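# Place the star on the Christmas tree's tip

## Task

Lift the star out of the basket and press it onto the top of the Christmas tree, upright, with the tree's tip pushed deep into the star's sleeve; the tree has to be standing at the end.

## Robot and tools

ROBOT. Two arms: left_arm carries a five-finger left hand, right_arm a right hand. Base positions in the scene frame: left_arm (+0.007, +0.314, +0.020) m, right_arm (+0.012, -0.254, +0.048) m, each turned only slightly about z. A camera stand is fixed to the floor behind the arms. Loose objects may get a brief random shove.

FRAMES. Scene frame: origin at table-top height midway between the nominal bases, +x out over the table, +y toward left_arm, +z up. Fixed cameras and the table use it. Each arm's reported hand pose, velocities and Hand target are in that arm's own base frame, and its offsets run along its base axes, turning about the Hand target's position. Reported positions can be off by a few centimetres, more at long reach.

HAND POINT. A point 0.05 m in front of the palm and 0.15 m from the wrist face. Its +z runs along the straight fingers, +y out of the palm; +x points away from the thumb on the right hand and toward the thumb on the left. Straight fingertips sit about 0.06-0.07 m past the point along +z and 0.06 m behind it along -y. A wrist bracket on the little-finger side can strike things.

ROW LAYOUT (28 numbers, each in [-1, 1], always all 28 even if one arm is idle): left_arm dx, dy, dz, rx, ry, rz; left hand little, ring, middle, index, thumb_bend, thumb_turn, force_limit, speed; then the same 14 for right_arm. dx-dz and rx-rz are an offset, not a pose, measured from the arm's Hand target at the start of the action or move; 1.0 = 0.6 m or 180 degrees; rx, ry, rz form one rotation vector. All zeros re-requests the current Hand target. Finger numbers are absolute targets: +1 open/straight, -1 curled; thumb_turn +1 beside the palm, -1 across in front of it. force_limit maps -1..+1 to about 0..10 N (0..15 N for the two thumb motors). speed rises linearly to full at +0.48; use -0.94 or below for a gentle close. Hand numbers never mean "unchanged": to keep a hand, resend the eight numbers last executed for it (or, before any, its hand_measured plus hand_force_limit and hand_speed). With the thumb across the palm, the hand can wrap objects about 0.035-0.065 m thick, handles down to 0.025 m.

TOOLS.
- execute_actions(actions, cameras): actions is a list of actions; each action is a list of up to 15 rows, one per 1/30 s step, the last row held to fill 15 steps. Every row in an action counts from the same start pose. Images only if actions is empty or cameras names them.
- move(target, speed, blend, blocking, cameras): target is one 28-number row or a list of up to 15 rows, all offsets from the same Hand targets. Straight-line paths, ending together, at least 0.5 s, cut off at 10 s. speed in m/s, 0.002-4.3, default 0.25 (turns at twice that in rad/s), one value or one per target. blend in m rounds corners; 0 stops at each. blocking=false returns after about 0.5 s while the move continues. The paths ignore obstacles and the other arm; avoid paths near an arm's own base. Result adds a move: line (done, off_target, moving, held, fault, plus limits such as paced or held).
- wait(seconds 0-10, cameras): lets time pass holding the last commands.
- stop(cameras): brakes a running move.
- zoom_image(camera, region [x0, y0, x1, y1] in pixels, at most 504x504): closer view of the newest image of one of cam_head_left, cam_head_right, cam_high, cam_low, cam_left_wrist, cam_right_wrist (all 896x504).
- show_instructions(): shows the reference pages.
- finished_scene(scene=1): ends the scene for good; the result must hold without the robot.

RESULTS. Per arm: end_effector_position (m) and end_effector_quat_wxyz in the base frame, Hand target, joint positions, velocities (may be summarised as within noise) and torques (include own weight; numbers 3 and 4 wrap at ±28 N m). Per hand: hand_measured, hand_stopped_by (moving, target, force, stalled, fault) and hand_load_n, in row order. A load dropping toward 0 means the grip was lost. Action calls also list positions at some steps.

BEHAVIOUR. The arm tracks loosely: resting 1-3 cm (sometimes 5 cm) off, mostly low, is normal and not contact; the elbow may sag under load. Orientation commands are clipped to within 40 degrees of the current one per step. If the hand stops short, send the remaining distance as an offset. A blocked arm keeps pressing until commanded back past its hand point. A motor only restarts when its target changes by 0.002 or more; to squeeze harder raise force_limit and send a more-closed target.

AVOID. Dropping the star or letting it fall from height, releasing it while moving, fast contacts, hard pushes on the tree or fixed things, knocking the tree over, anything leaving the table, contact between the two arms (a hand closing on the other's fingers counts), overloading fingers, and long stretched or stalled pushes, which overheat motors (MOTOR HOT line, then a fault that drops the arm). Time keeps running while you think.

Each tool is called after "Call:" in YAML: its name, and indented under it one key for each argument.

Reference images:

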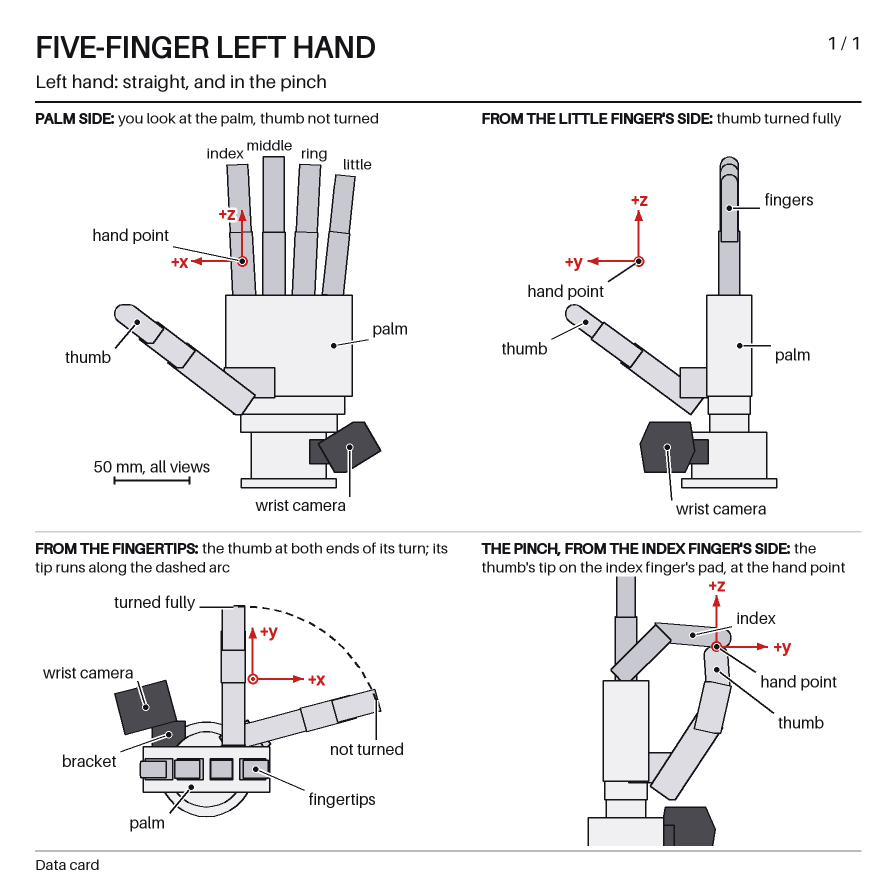

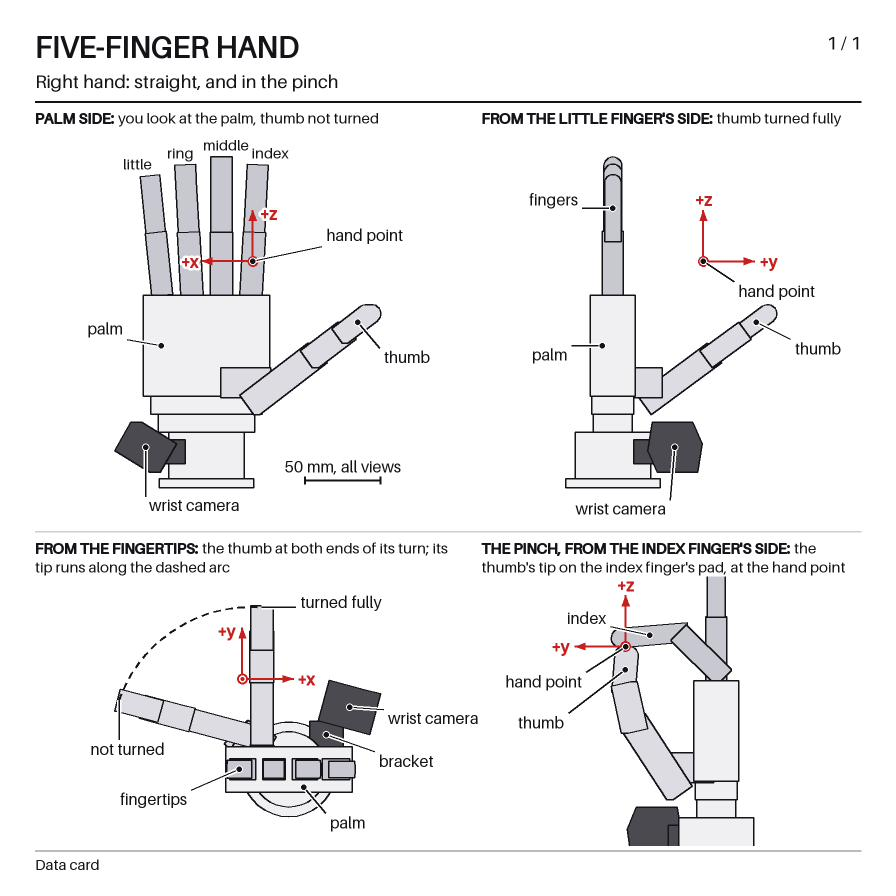

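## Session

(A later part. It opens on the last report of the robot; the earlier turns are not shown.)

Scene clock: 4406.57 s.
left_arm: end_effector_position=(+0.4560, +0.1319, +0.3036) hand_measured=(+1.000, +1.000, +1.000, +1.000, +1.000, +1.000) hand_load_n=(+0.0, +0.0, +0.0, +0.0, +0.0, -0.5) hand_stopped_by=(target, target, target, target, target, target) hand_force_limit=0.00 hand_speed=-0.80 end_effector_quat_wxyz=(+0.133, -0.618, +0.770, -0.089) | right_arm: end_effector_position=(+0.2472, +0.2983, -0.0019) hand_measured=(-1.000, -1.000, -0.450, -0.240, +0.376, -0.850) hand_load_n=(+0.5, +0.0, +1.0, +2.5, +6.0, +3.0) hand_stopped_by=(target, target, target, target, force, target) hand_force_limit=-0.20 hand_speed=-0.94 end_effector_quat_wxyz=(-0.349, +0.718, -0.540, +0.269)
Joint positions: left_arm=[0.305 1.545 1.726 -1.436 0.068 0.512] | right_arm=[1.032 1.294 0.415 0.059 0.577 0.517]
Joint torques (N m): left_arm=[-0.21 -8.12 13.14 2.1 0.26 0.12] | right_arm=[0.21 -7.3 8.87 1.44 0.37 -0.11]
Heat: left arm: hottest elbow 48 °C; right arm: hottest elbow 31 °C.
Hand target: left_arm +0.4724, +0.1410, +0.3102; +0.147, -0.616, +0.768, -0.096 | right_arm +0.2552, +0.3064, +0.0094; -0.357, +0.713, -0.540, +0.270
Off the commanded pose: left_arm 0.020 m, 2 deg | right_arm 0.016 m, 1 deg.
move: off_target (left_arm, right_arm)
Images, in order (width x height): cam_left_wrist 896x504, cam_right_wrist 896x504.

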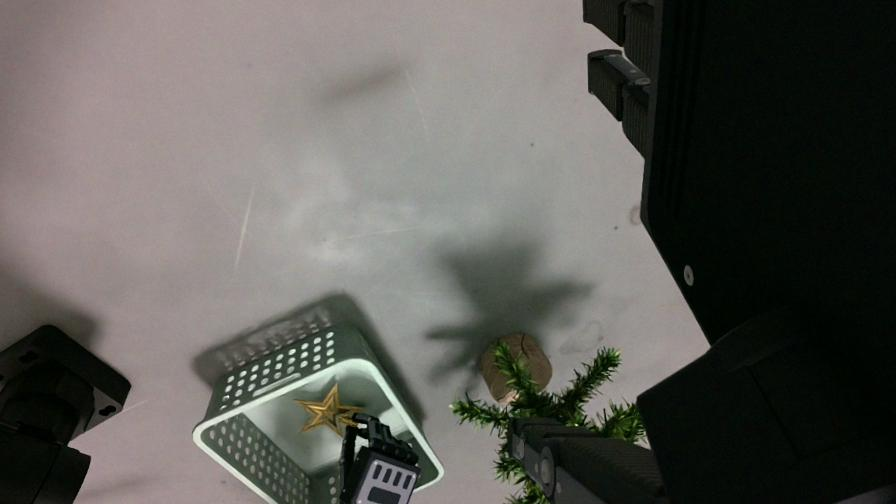

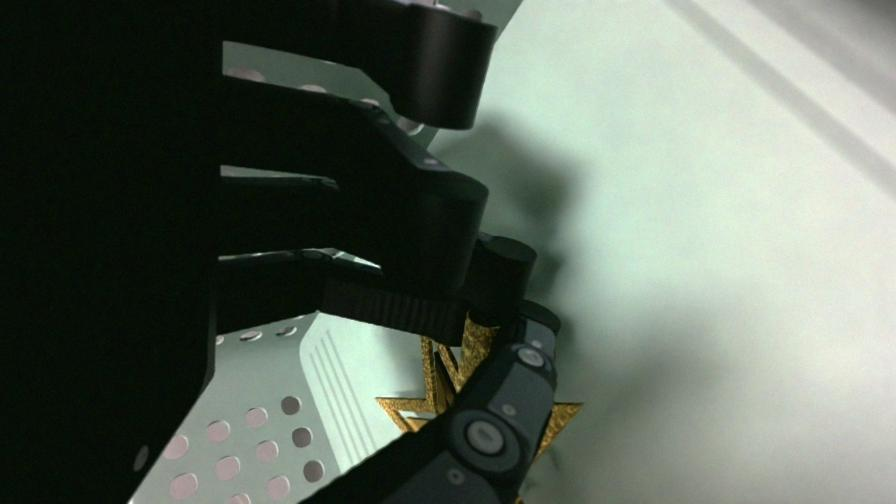

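Call:
move:
  target: [0,0,0,0,0,0,1,1,1,1,1,1,0,-0.8, 0,0,0,0,0,0,-1,-1,-0.45,-0.24,0.12,-0.85,0.0,-0.96]
  speed: 0.03
  cameras: ["cam_right_wrist","cam_left_wrist"]

Call:
zoom_image:
  camera: "cam_left_wrist"
  region: [290, 360, 390, 430]

Scene clock: 4422.77 s.
left_arm: end_effector_position=(+0.4560, +0.1319, +0.3036) hand_measured=(+1.000, +1.000, +1.000, +1.000, +1.000, +1.000) hand_load_n=(+0.0, +0.0, +0.0, +0.0, +0.0, +0.0) hand_stopped_by=(target, target, target, target, target, target) hand_force_limit=0.00 hand_speed=-0.80 end_effector_quat_wxyz=(+0.133, -0.618, +0.770, -0.089) | right_arm: end_effector_position=(+0.2472, +0.2983, -0.0019) hand_measured=(-1.000, -1.000, -0.450, -0.240, +0.370, -0.850) hand_load_n=(+0.0, +0.5, +1.0, +3.0, +7.0, +3.0) hand_stopped_by=(target, target, target, target, force, target) hand_force_limit=0.00 hand_speed=-0.96 end_effector_quat_wxyz=(-0.349, +0.718, -0.540, +0.269)
Joint positions: left_arm=[0.305 1.545 1.726 -1.436 0.068 0.512] | right_arm=[1.032 1.294 0.415 0.059 0.577 0.517]
Joint torques (N m): left_arm=[-0.03 -8 13.15 2.07 0.26 0.13] | right_arm=[-0.5 -7.24 8.77 1.57 0.31 -0.16]
Heat: left arm: hottest elbow 48 °C; right arm: hottest elbow 32 °C.
Hand target: left_arm +0.4724, +0.1410, +0.3102; +0.147, -0.616, +0.768, -0.096 | right_arm +0.2552, +0.3064, +0.0095; -0.357, +0.713, -0.540, +0.270
Off the commanded pose: left_arm 0.020 m, 2 deg | right_arm 0.016 m, 1 deg.
move: off_target (left_arm, right_arm)
Images, in order (width x height): cam_left_wrist 896x504, cam_right_wrist 896x504.

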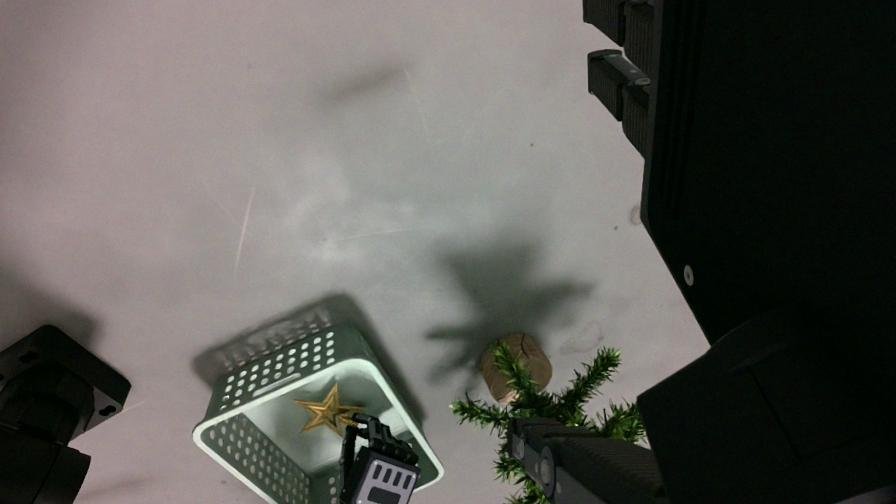

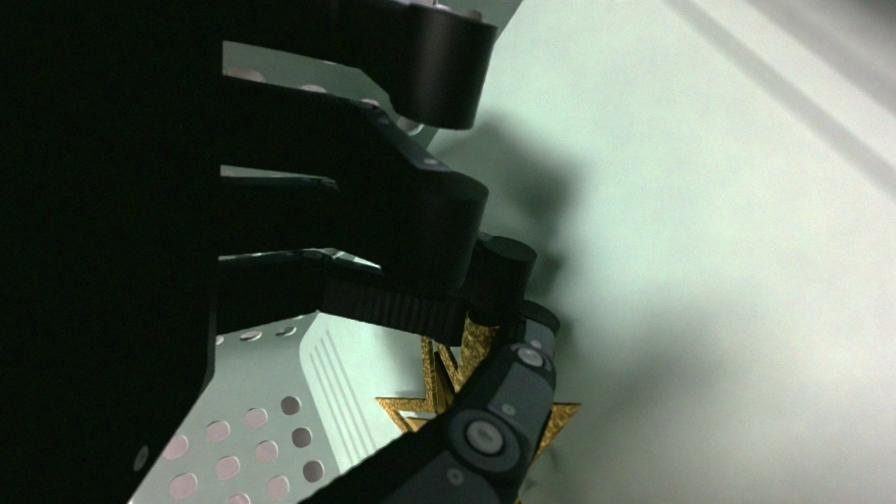

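Scaled by 5.040.

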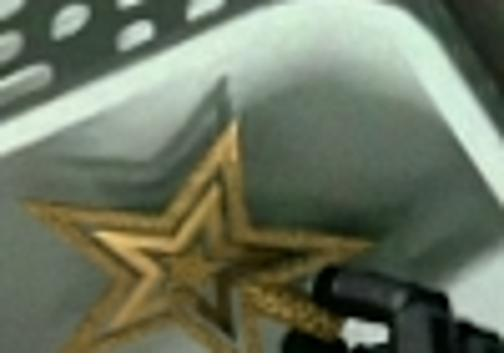

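Call:
move:
  target:
    - [0,0,0,0,0,0,1,1,1,1,1,1,0,-0.8, 0,0,0.15,0,0,0,-1,-1,-0.45,-0.24,0.12,-0.85,0.0,-0.96]
    - [0,0,0,0,0,0,1,1,1,1,1,1,0,-0.8, 0,0,0.3,0,0,0,-1,-1,-0.45,-0.24,0.12,-0.85,0.0,-0.96]
  speed: 0.06
  blend: 0.02
  cameras: ["cam_right_wrist","cam_left_wrist","cam_head_right","cam_head_left"]

Scene clock: 4438.43 s.
left_arm: end_effector_position=(+0.4560, +0.1319, +0.3036) hand_measured=(+1.000, +1.000, +1.000, +1.000, +1.000, +1.000) hand_load_n=(+0.0, +0.0, +0.0, +0.0, +0.0, +0.0) hand_stopped_by=(target, target, target, target, target, target) hand_force_limit=0.00 hand_speed=-0.80 end_effector_quat_wxyz=(+0.133, -0.618, +0.770, -0.089) | right_arm: end_effector_position=(+0.2471, +0.2981, +0.1649) hand_measured=(-1.000, -1.000, -0.450, -0.240, +0.370, -0.850) hand_load_n=(+0.0, +0.0, +1.0, +3.0, +7.5, +3.0) hand_stopped_by=(target, target, target, target, force, target) hand_force_limit=0.00 hand_speed=-0.96 end_effector_quat_wxyz=(-0.340, +0.722, -0.539, +0.270)
Joint positions: left_arm=[0.305 1.545 1.726 -1.436 0.068 0.512] | right_arm=[1.032 0.96 0.719 -0.598 0.577 0.517]
Joint torques (N m): left_arm=[0.26 -8.29 13.09 2.02 0.26 0.12] | right_arm=[-1.03 -5.48 13.56 1.39 0.27 -0.15]
Heat: left arm: hottest elbow 48 °C; right arm: hottest elbow 33 °C.
Hand target: left_arm +0.4724, +0.1410, +0.3102; +0.147, -0.616, +0.768, -0.096 | right_arm +0.2552, +0.3064, +0.1894; -0.357, +0.713, -0.540, +0.270
Off the commanded pose: left_arm 0.020 m, 2 deg | right_arm 0.027 m, 2 deg.
move: off_target (left_arm, right_arm)
Images, in order (width x height): cam_head_left 896x504, cam_head_right 896x504, cam_left_wrist 896x504, cam_right_wrist 896x504.

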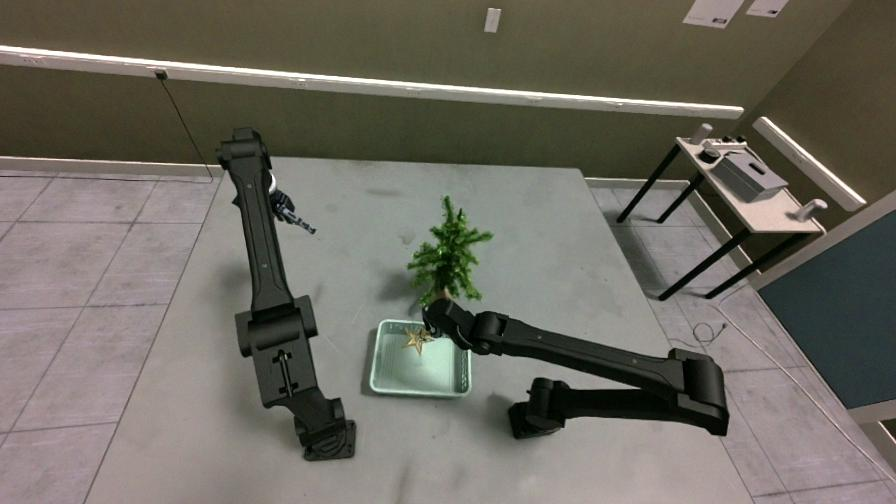

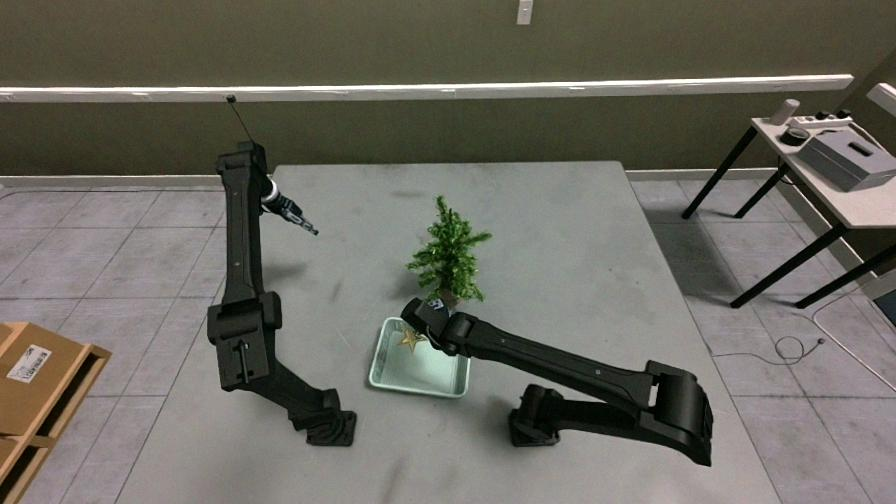

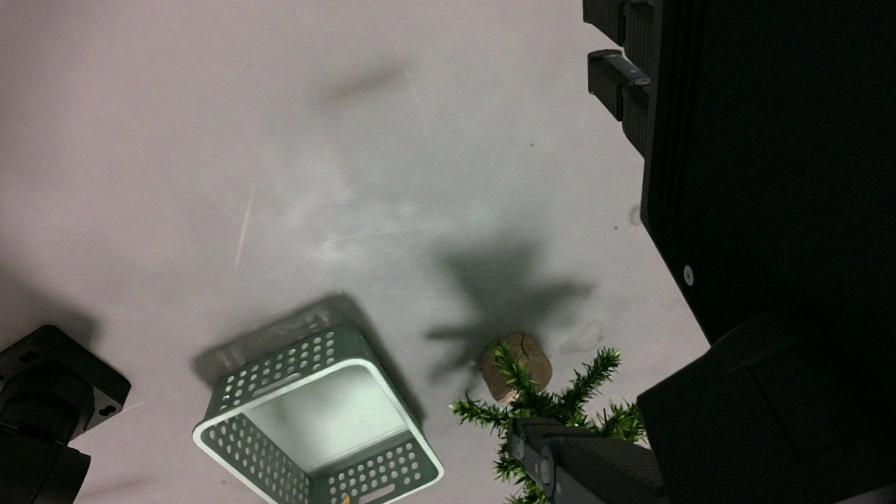

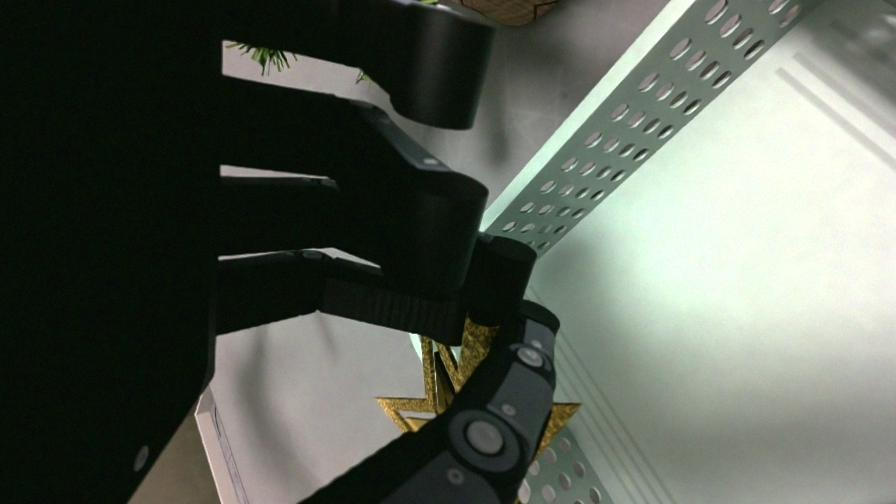

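Call:
execute_actions:
  actions: []
  cameras: ["cam_low","cam_high","cam_head_right"]

Call:
zoom_image:
  camera: "cam_low"
  region: [300, 0, 804, 504]

Scene clock: 4471.57 s.
left_arm: end_effector_position=(+0.4560, +0.1319, +0.3036) hand_measured=(+1.000, +1.000, +1.000, +1.000, +1.000, +1.000) hand_load_n=(+0.0, +0.0, +0.0, +0.0, +0.0, +0.0) hand_stopped_by=(target, target, target, target, target, target) hand_force_limit=0.00 hand_speed=-0.80 end_effector_quat_wxyz=(+0.133, -0.618, +0.770, -0.089) | right_arm: end_effector_position=(+0.2471, +0.2981, +0.1649) hand_measured=(-1.000, -1.000, -0.450, -0.240, +0.370, -0.850) hand_load_n=(+0.0, +0.0, +0.5, +3.0, +7.0, +3.0) hand_stopped_by=(target, target, target, target, force, target) hand_force_limit=0.00 hand_speed=-0.96 end_effector_quat_wxyz=(-0.340, +0.722, -0.539, +0.270)
Joint positions: left_arm=[0.305 1.545 1.726 -1.436 0.068 0.512] | right_arm=[1.032 0.96 0.719 -0.598 0.577 0.517]
Joint velocities: within noise
Joint torques (N m): left_arm=[-0.03 -8.06 13.14 2.17 0.24 0.13] | right_arm=[-0.03 -6.42 13.71 1.47 0.37 -0.14]
Heat: left arm: hottest elbow 48 °C; right arm: hottest elbow 38 °C.
Hand target: left_arm +0.4724, +0.1410, +0.3102; +0.147, -0.616, +0.768, -0.096 | right_arm +0.2552, +0.3064, +0.1894; -0.357, +0.713, -0.540, +0.270
Off the commanded pose: left_arm 0.020 m, 2 deg | right_arm 0.027 m, 2 deg.
Images, in order (width x height): cam_head_right 896x504, cam_high 896x504, cam_low 896x504.

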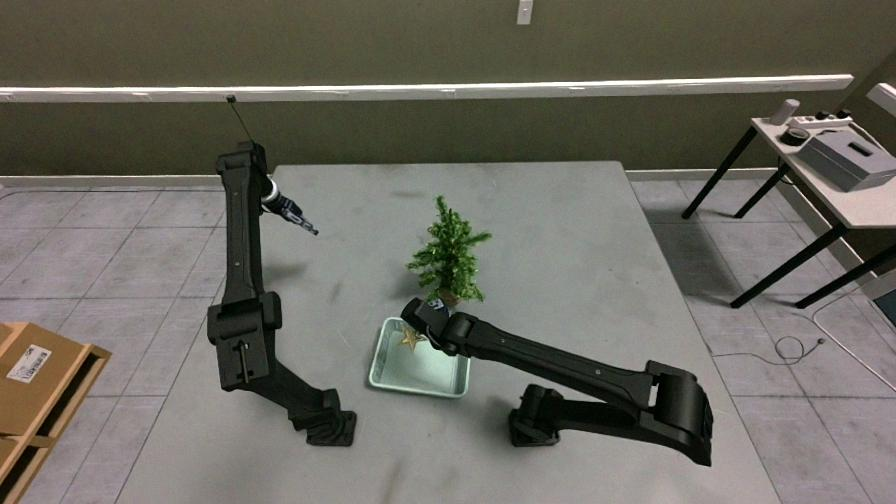

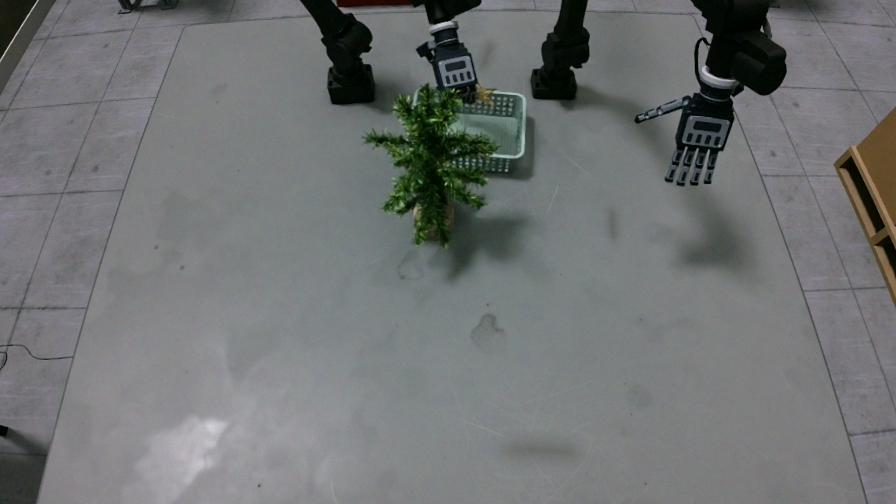

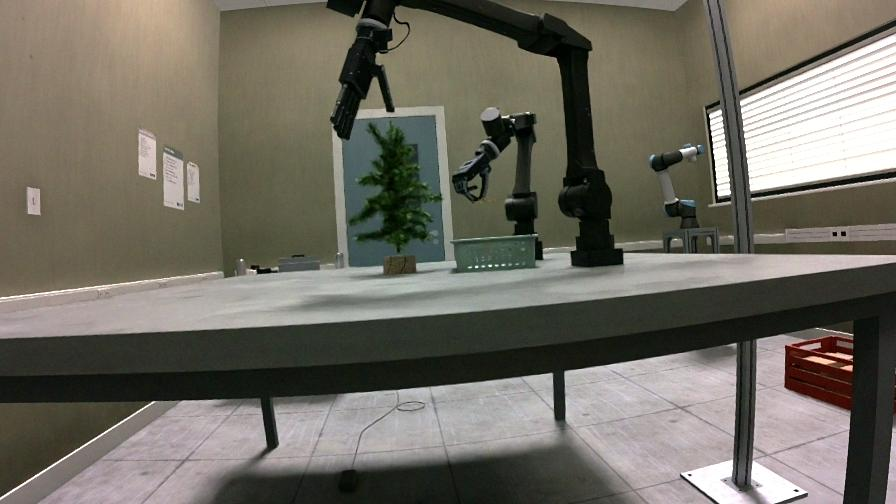

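Scaled by 1.000.

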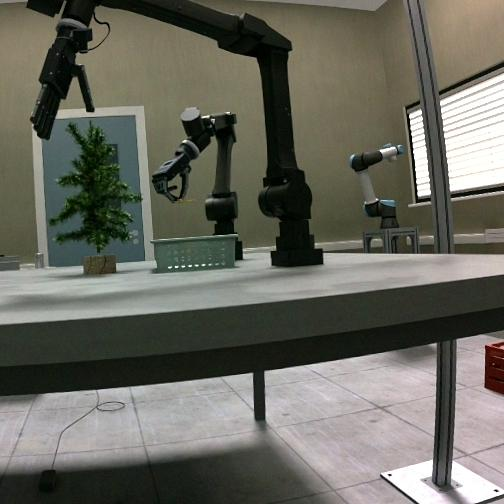

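Call:
zoom_image:
  camera: "cam_low"
  region: [320, 100, 500, 280]

Call:
zoom_image:
  camera: "cam_head_right"
  region: [390, 180, 510, 320]

Call:
zoom_image:
  camera: "cam_high"
  region: [350, 60, 550, 260]

Scaled by 2.800.

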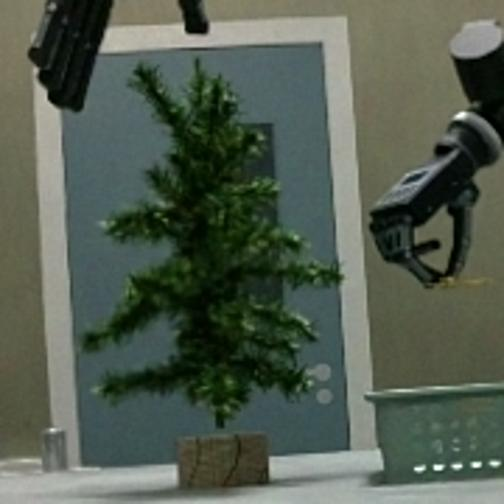

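Scaled by 3.600.

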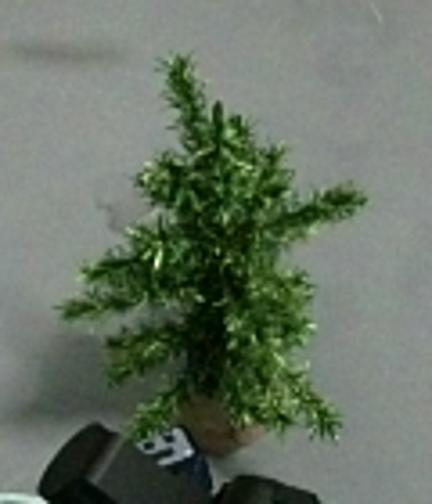

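Scaled by 2.520.

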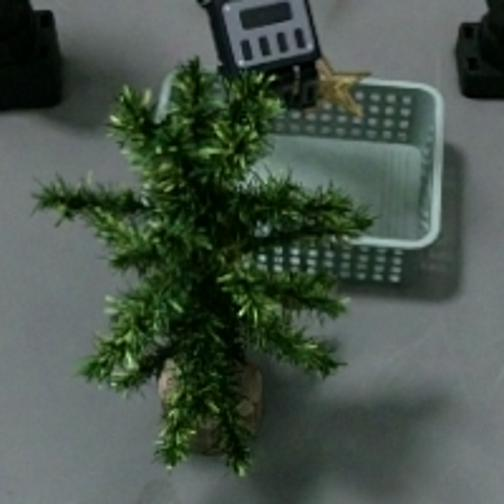

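Call:
move:
  target:
    - [0,0,0.383,0,0,0,1,1,1,1,1,1,0,-0.8, 0,0,0,0,0,0,-1,-1,-0.45,-0.24,0.12,-0.85,0.0,-0.96]
    - [-0.187,-0.435,0.383,-0.2748,-0.3021,-0.2762,1,1,1,1,1,1,0,-0.8, 0,0,0,0,0,0,-1,-1,-0.45,-0.24,0.12,-0.85,0.0,-0.96]
  speed: 0.2
  blend: 0.05
  cameras: ["cam_left_wrist","cam_head_right"]

Scene clock: 4609.37 s.
left_arm: end_effector_position=(+0.3650, -0.1182, +0.5356) hand_measured=(+1.000, +1.000, +1.000, +1.000, +1.000, +1.000) hand_load_n=(+0.0, +0.0, +0.0, +0.0, -0.5, +0.0) hand_stopped_by=(target, target, target, target, target, target) hand_force_limit=0.00 hand_speed=-0.80 end_effector_quat_wxyz=(+0.148, -0.162, +0.692, -0.688) | right_arm: end_effector_position=(+0.2471, +0.2981, +0.1649) hand_measured=(-1.000, -1.000, -0.450, -0.240, +0.370, -0.850) hand_load_n=(+0.0, +0.0, +1.0, +3.0, +7.5, +3.0) hand_stopped_by=(target, target, target, target, force, target) hand_force_limit=0.00 hand_speed=-0.96 end_effector_quat_wxyz=(-0.340, +0.722, -0.539, +0.270)
Joint positions: left_arm=[0.224 1.014 1.313 -0.34 1.352 0.023] | right_arm=[1.032 0.96 0.719 -0.598 0.577 0.517]
Joint torques (N m): left_arm=[-0.91 -3.49 8.79 2.84 -0.16 -0.06] | right_arm=[-0.32 -6.3 13.7 1.33 0.38 -0.1]
Heat: left arm: hottest elbow 48 °C; right arm: hottest elbow 45 °C.
Hand target: left_arm +0.3602, -0.1201, +0.5399; +0.157, -0.156, +0.690, -0.689 | right_arm +0.2552, +0.3064, +0.1894; -0.357, +0.713, -0.540, +0.270
Off the commanded pose: left_arm 0.007 m, 1 deg | right_arm 0.027 m, 2 deg.
move: off_target (right_arm)
Images, in order (width x height): cam_head_right 896x504, cam_left_wrist 896x504.

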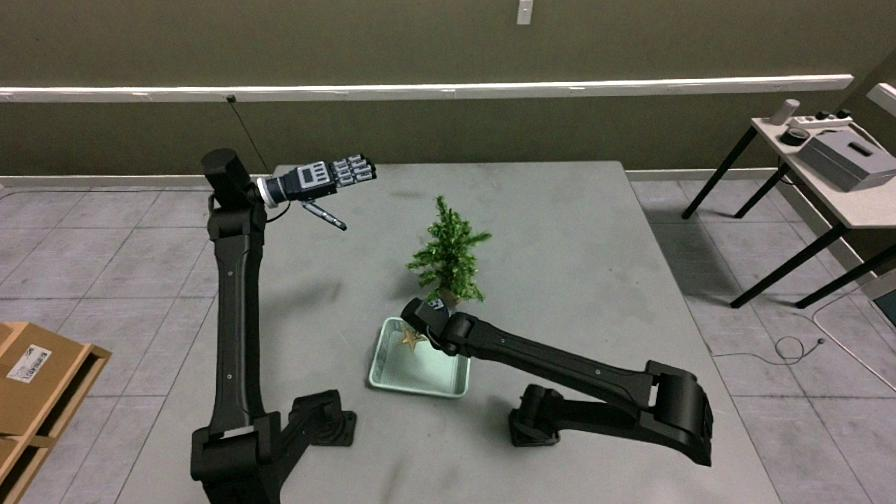

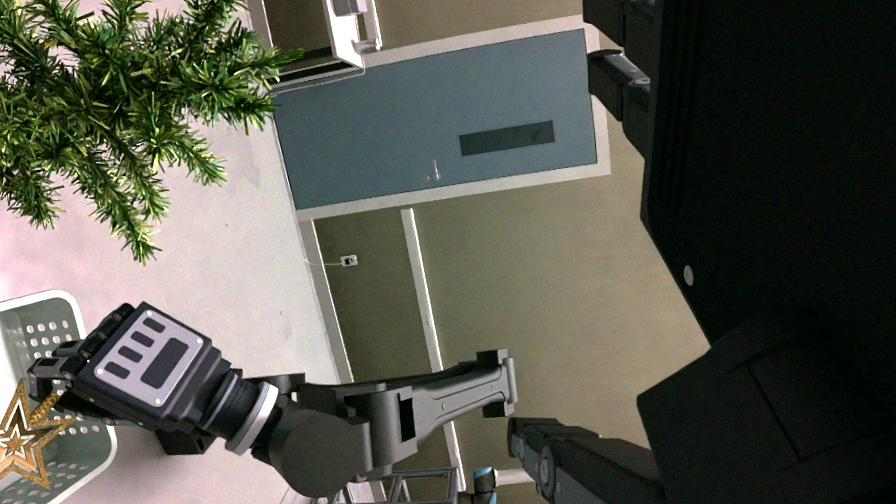

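Call:
move:
  target: [0.1,0.0,-0.05,0.0928,0.0605,0.0793,1,1,1,1,1,1,0,-0.8, 0,0,0,0,0,0,-1,-1,-0.45,-0.24,0.12,-0.85,0.0,-0.96]
  speed: 0.2
  cameras: ["cam_left_wrist"]

Scene clock: 4638.23 s.
left_arm: end_effector_position=(+0.4147, -0.1177, +0.4971) hand_measured=(+1.000, +1.000, +1.000, +1.000, +1.000, +1.000) hand_load_n=(+0.0, +0.0, +0.0, +0.0, +0.0, -0.5) hand_stopped_by=(target, target, target, target, target, target) hand_force_limit=0.00 hand_speed=-0.80 end_effector_quat_wxyz=(+0.189, -0.289, +0.768, -0.540) | right_arm: end_effector_position=(+0.2471, +0.2981, +0.1649) hand_measured=(-1.000, -1.000, -0.450, -0.240, +0.370, -0.850) hand_load_n=(+0.0, +0.0, +1.0, +3.0, +7.5, +3.0) hand_stopped_by=(target, target, target, target, force, target) hand_force_limit=0.00 hand_speed=-0.96 end_effector_quat_wxyz=(-0.340, +0.722, -0.539, +0.270)
Joint positions: left_arm=[0.081 1.141 1.564 -0.991 0.872 0.431] | right_arm=[1.032 0.96 0.719 -0.598 0.577 0.517]
Joint torques (N m): left_arm=[-1.26 -3.08 13.2 1.74 0.27 0.14] | right_arm=[-1.26 -6.53 13.64 1.47 0.36 -0.11]
Heat: left arm: hottest elbow 47 °C; right arm: hottest elbow 46 °C.
Hand target: left_arm +0.4203, -0.1200, +0.5099; +0.196, -0.280, +0.769, -0.540 | right_arm +0.2552, +0.3064, +0.1894; -0.357, +0.713, -0.540, +0.270
Off the commanded pose: left_arm 0.014 m, 1 deg | right_arm 0.027 m, 2 deg.
move: off_target (left_arm, right_arm)
Images, in order (width x height): cam_left_wrist 896x504.

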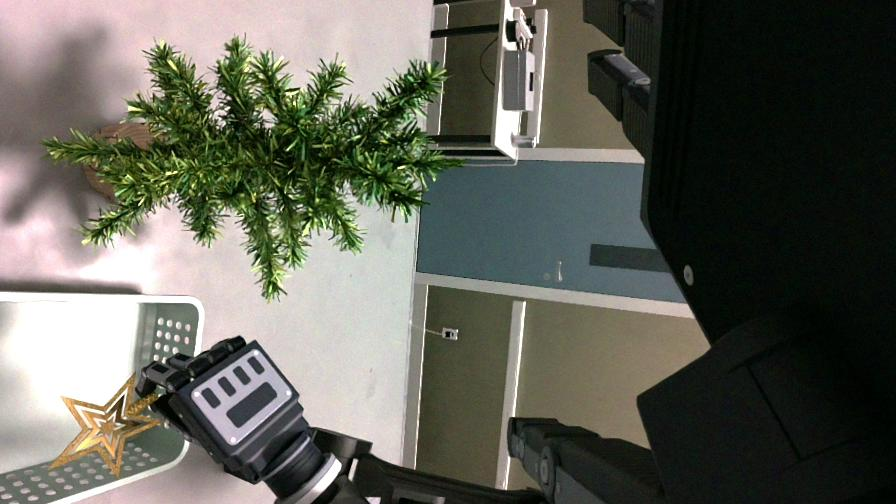

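Call:
zoom_image:
  camera: "cam_left_wrist"
  region: [300, 30, 500, 260]

Call:
zoom_image:
  camera: "cam_left_wrist"
  region: [30, 330, 330, 504]

Scaled by 2.191.

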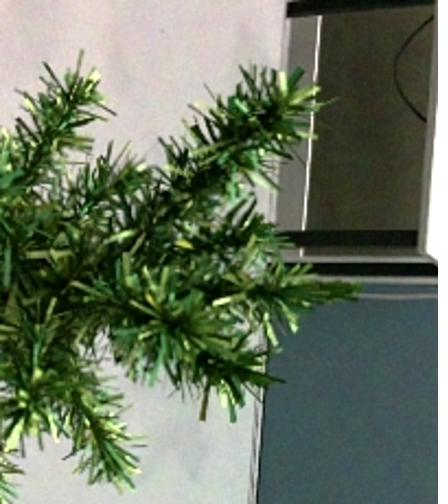

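Scaled by 1.680.

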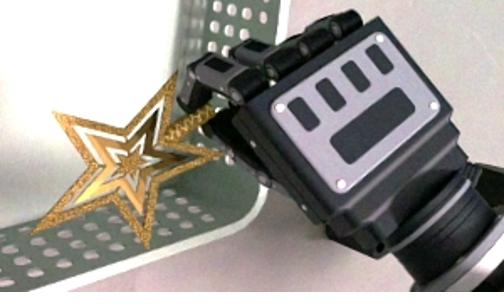

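Call:
move:
  target:
    - [0,0,0,0,0,0,1,1,1,1,1,1,0,-0.8, 0,0,-0.25,0,0,0,-1,-1,-0.45,-0.24,0.12,-0.85,0.0,-0.96]
    - [0,0,0,0,0,0,1,1,1,1,1,1,0,-0.8, 0,0,-0.25,0,0,0,-0.6,-0.6,-0.2,-0.24,0.12,-0.85,0.0,-0.9]
  speed: 0.1
  cameras: ["cam_right_wrist"]

Scene clock: 4766.90 s.
left_arm: end_effector_position=(+0.4146, -0.1177, +0.4970) hand_measured=(+1.000, +1.000, +1.000, +1.000, +1.000, +1.000) hand_load_n=(+0.0, +0.0, +0.0, +0.0, +0.0, -0.5) hand_stopped_by=(target, target, target, target, target, target) hand_force_limit=0.00 hand_speed=-0.80 end_effector_quat_wxyz=(+0.189, -0.289, +0.768, -0.540) | right_arm: end_effector_position=(+0.2538, +0.3093, +0.0459) hand_measured=(-0.600, -0.600, -0.200, -0.240, +0.370, -0.850) hand_load_n=(+0.0, +0.0, +0.0, +4.5, +5.5, +1.0) hand_stopped_by=(target, target, target, target, force, target) hand_force_limit=0.00 hand_speed=-0.90 end_effector_quat_wxyz=(-0.363, +0.711, -0.540, +0.267)
Joint positions: left_arm=[0.081 1.141 1.564 -0.991 0.872 0.432] | right_arm=[1.032 1.179 0.484 -0.093 0.577 0.517]
Joint torques (N m): left_arm=[-1.55 -2.73 13.14 1.65 0.24 0.13] | right_arm=[-0.91 -5.25 7.35 2.33 0.31 -0.18]
Heat: left arm: hottest elbow 48 °C; right arm: hottest elbow 47 °C.
Hand target: left_arm +0.4203, -0.1200, +0.5098; +0.196, -0.280, +0.769, -0.540 | right_arm +0.2552, +0.3064, +0.0394; -0.357, +0.713, -0.540, +0.270
Off the commanded pose: left_arm 0.014 m, 1 deg | right_arm 0.007 m, 1 deg.
move: off_target (left_arm)
Images, in order (width x height): cam_right_wrist 896x504.

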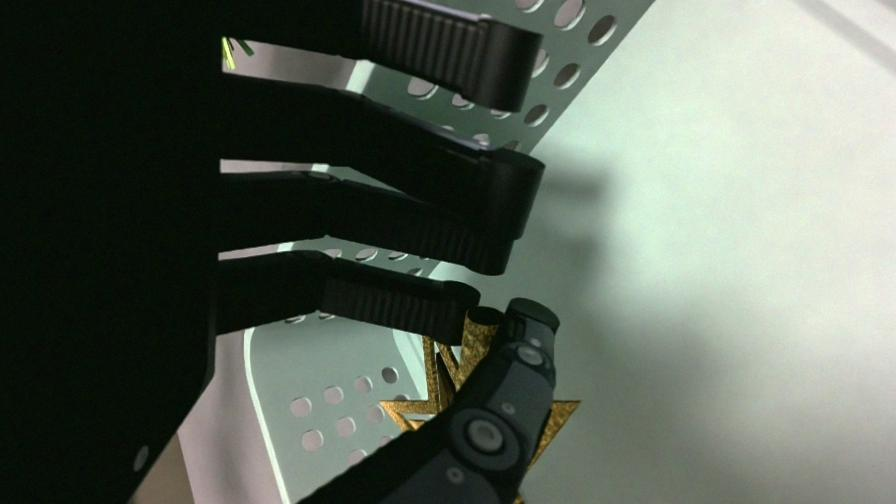

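Call:
move:
  target:
    - [0,0,0,0,0,0,1,1,1,1,1,1,0,-0.8, 0,0,0.03,0,0,0,1,1,1,-0.24,0.12,-0.85,0.0,-0.8]
  speed: 0.1
  cameras: ["cam_right_wrist"]

Scene clock: 4778.03 s.
left_arm: end_effector_position=(+0.4146, -0.1177, +0.4970) hand_measured=(+1.000, +1.000, +1.000, +1.000, +1.000, +1.000) hand_load_n=(+0.0, +0.0, +0.0, +0.0, +0.0, -0.5) hand_stopped_by=(target, target, target, target, target, target) hand_force_limit=0.00 hand_speed=-0.80 end_effector_quat_wxyz=(+0.189, -0.289, +0.768, -0.540) | right_arm: end_effector_position=(+0.2487, +0.3010, +0.0463) hand_measured=(+1.000, +1.000, +1.000, -0.240, +0.370, -0.850) hand_load_n=(+0.0, -0.5, +0.0, +4.0, +5.5, +1.0) hand_stopped_by=(target, target, target, target, force, target) hand_force_limit=0.00 hand_speed=-0.80 end_effector_quat_wxyz=(-0.350, +0.717, -0.540, +0.268)
Joint positions: left_arm=[0.081 1.141 1.564 -0.991 0.872 0.432] | right_arm=[1.032 1.154 0.484 -0.147 0.577 0.517]
Joint torques (N m): left_arm=[-1.55 -3.08 13.18 1.84 0.26 0.12] | right_arm=[-0.5 -7.59 9.48 1.5 0.42 -0.06]
Heat: left arm: hottest elbow 48 °C; right arm: hottest elbow 45 °C.
Hand target: left_arm +0.4203, -0.1200, +0.5098; +0.196, -0.280, +0.769, -0.540 | right_arm +0.2553, +0.3064, +0.0574; -0.357, +0.713, -0.540, +0.270
Off the commanded pose: left_arm 0.014 m, 1 deg | right_arm 0.014 m, 1 deg.
move: off_target (left_arm, right_arm)
Images, in order (width x height): cam_right_wrist 896x504.

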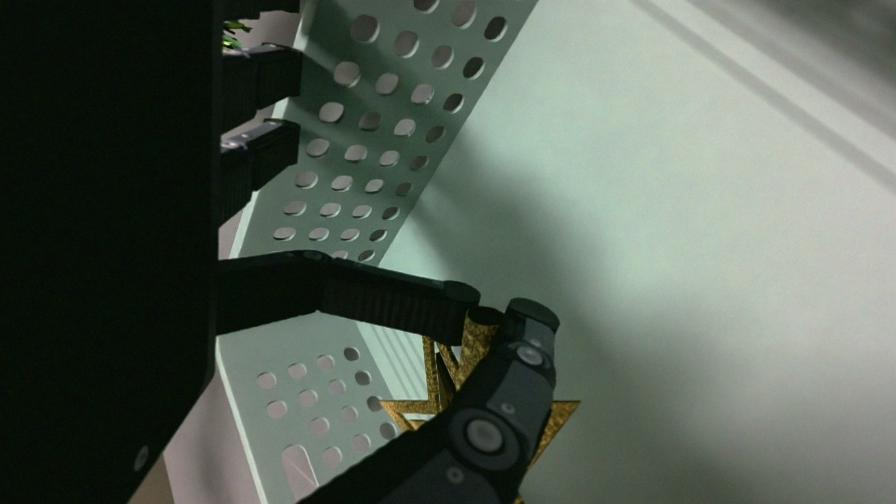

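Call:
move:
  target:
    - [0,0,0,0,0,0,1,1,1,1,1,1,0,-0.8, 0,0,0.321,0,0,0,1,1,1,-0.24,0.12,-0.85,0.0,-0.8]
    - [0,0,0,0,0,0,1,1,1,1,1,1,0,-0.8, -0.0422,-0.0773,0.638,0.2497,0.025,-0.0437,1,1,1,-0.24,0.12,-0.85,0.0,-0.8]
  speed: 0.12
  blend: 0.03
  cameras: ["cam_right_wrist","cam_left_wrist"]

Scene clock: 4826.50 s.
left_arm: end_effector_position=(+0.4146, -0.1177, +0.4970) hand_measured=(+1.000, +1.000, +1.000, +1.000, +1.000, +1.000) hand_load_n=(+0.0, +0.0, +0.0, +0.0, +0.0, -0.5) hand_stopped_by=(target, target, target, target, target, target) hand_force_limit=0.00 hand_speed=-0.80 end_effector_quat_wxyz=(+0.189, -0.289, +0.768, -0.540) | right_arm: end_effector_position=(+0.2289, +0.2626, +0.4087) hand_measured=(+1.000, +1.000, +1.000, -0.240, +0.370, -0.850) hand_load_n=(+0.0, +0.0, +0.0, +4.0, +5.5, +1.0) hand_stopped_by=(target, target, target, target, force, target) hand_force_limit=0.00 hand_speed=-0.80 end_effector_quat_wxyz=(+0.541, -0.512, +0.666, -0.043)
Joint positions: left_arm=[0.081 1.141 1.564 -0.991 0.872 0.432] | right_arm=[0.76 0.588 0.959 -0.801 0.168 0.913]
Joint torques (N m): left_arm=[-1.08 -2.67 13.09 1.72 0.24 0.1] | right_arm=[-0.15 -1.08 14.42 2.19 0 0.03]
Heat: left arm: hottest elbow 48 °C; right arm: hottest elbow 43 °C.
Hand target: left_arm +0.4203, -0.1200, +0.5098; +0.196, -0.280, +0.769, -0.540 | right_arm +0.2300, +0.2600, +0.4402; +0.563, -0.494, +0.661, -0.039
Off the commanded pose: left_arm 0.014 m, 1 deg | right_arm 0.032 m, 3 deg.
move: off_target (left_arm, right_arm)
Images, in order (width x height): cam_left_wrist 896x504, cam_right_wrist 896x504.

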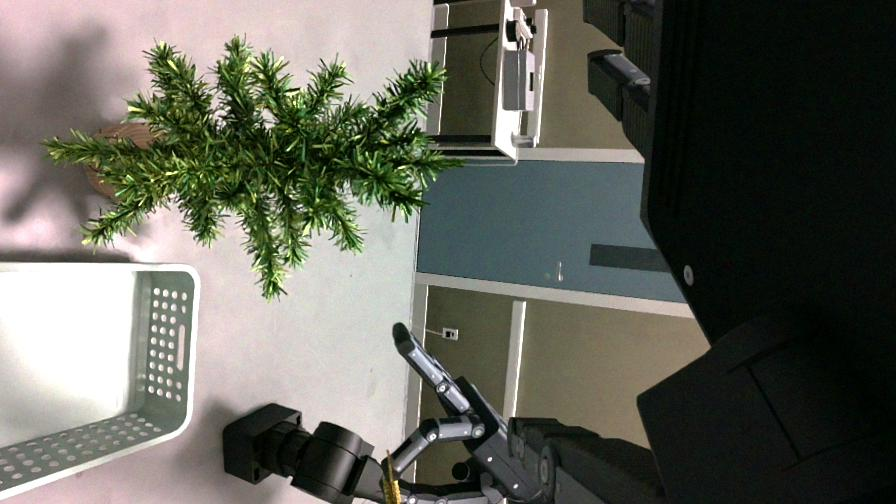

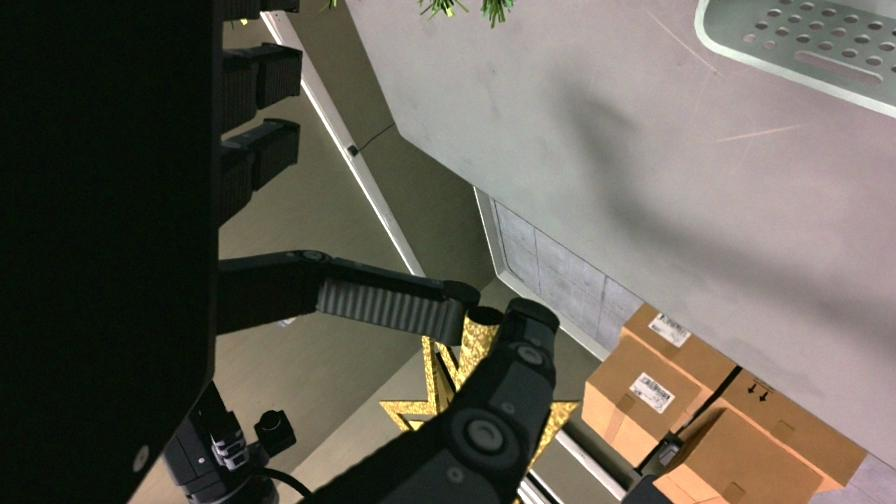

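Call:
move:
  target: [0,0,0,0,0,0,1,1,1,1,1,1,0,-0.8, 0,0,0.1,0.2494,0.0255,-0.0435,1,1,1,-0.24,0.12,-0.85,0.0,-0.8]
  speed: 0.12
  cameras: ["cam_right_wrist","cam_left_wrist","cam_head_right","cam_low"]

Scene clock: 4847.13 s.
left_arm: end_effector_position=(+0.4146, -0.1177, +0.4970) hand_measured=(+1.000, +1.000, +1.000, +1.000, +1.000, +1.000) hand_load_n=(+0.0, +0.0, +0.0, +0.0, +0.0, -0.5) hand_stopped_by=(target, target, target, target, target, target) hand_force_limit=0.00 hand_speed=-0.80 end_effector_quat_wxyz=(+0.189, -0.289, +0.768, -0.540) | right_arm: end_effector_position=(+0.2339, +0.2606, +0.4971) hand_measured=(+1.000, +1.000, +1.000, -0.240, +0.370, -0.850) hand_load_n=(+0.0, +0.0, +0.0, +4.0, +6.0, +0.5) hand_stopped_by=(target, target, target, target, force, target) hand_force_limit=0.00 hand_speed=-0.80 end_effector_quat_wxyz=(+0.675, -0.203, +0.684, +0.189)
Joint positions: left_arm=[0.081 1.141 1.564 -0.991 0.872 0.432] | right_arm=[0.808 0.444 0.757 -0.331 0.246 1.56]
Joint torques (N m): left_arm=[-1.08 -2.55 13.24 1.8 0.22 0.12] | right_arm=[1.03 -0.67 9.61 2.84 0.12 0.08]
Heat: left arm: hottest elbow 48 °C; right arm: hottest elbow 46 °C.
Hand target: left_arm +0.4203, -0.1200, +0.5098; +0.196, -0.280, +0.769, -0.540 | right_arm +0.2299, +0.2601, +0.5000; +0.678, -0.199, +0.679, +0.198
Off the commanded pose: left_arm 0.014 m, 1 deg | right_arm 0.005 m, 1 deg.
move: off_target (left_arm)
Images, in order (width x height): cam_head_right 896x504, cam_low 896x504, cam_left_wrist 896x504, cam_right_wrist 896x504.

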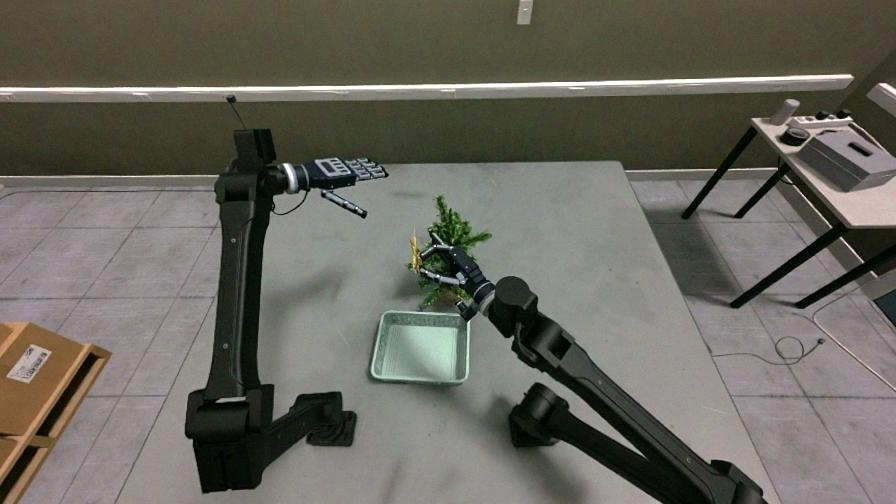

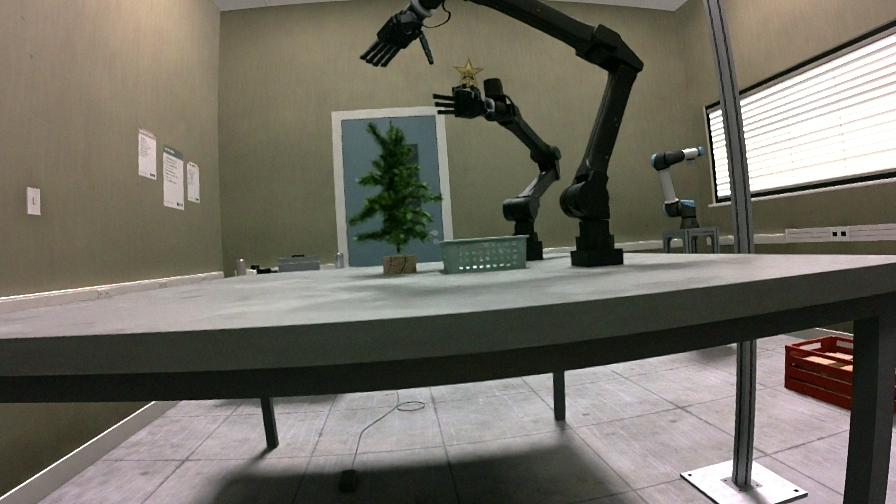

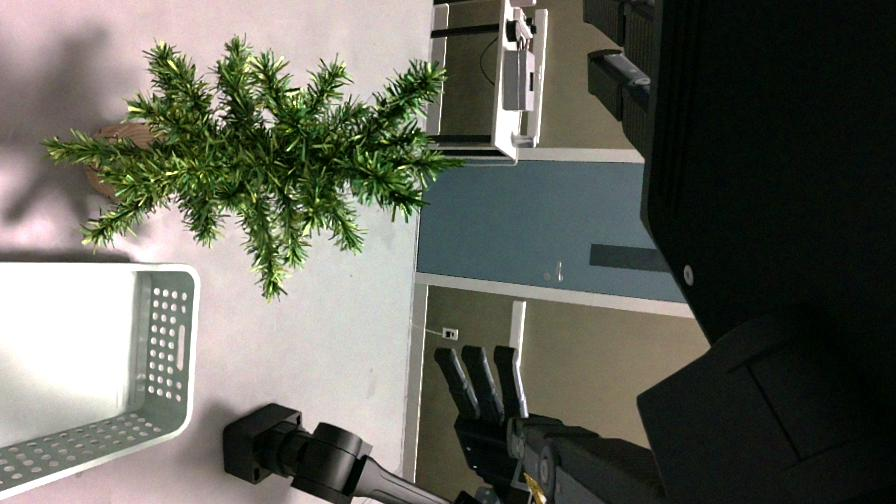

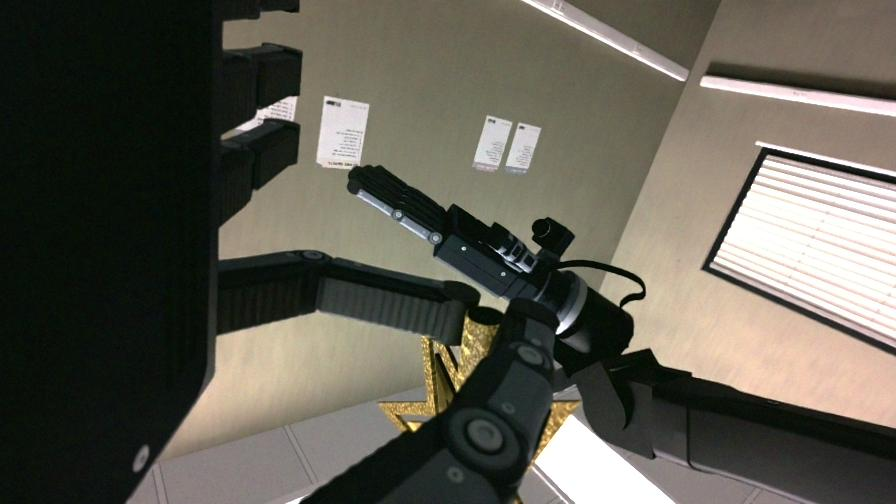

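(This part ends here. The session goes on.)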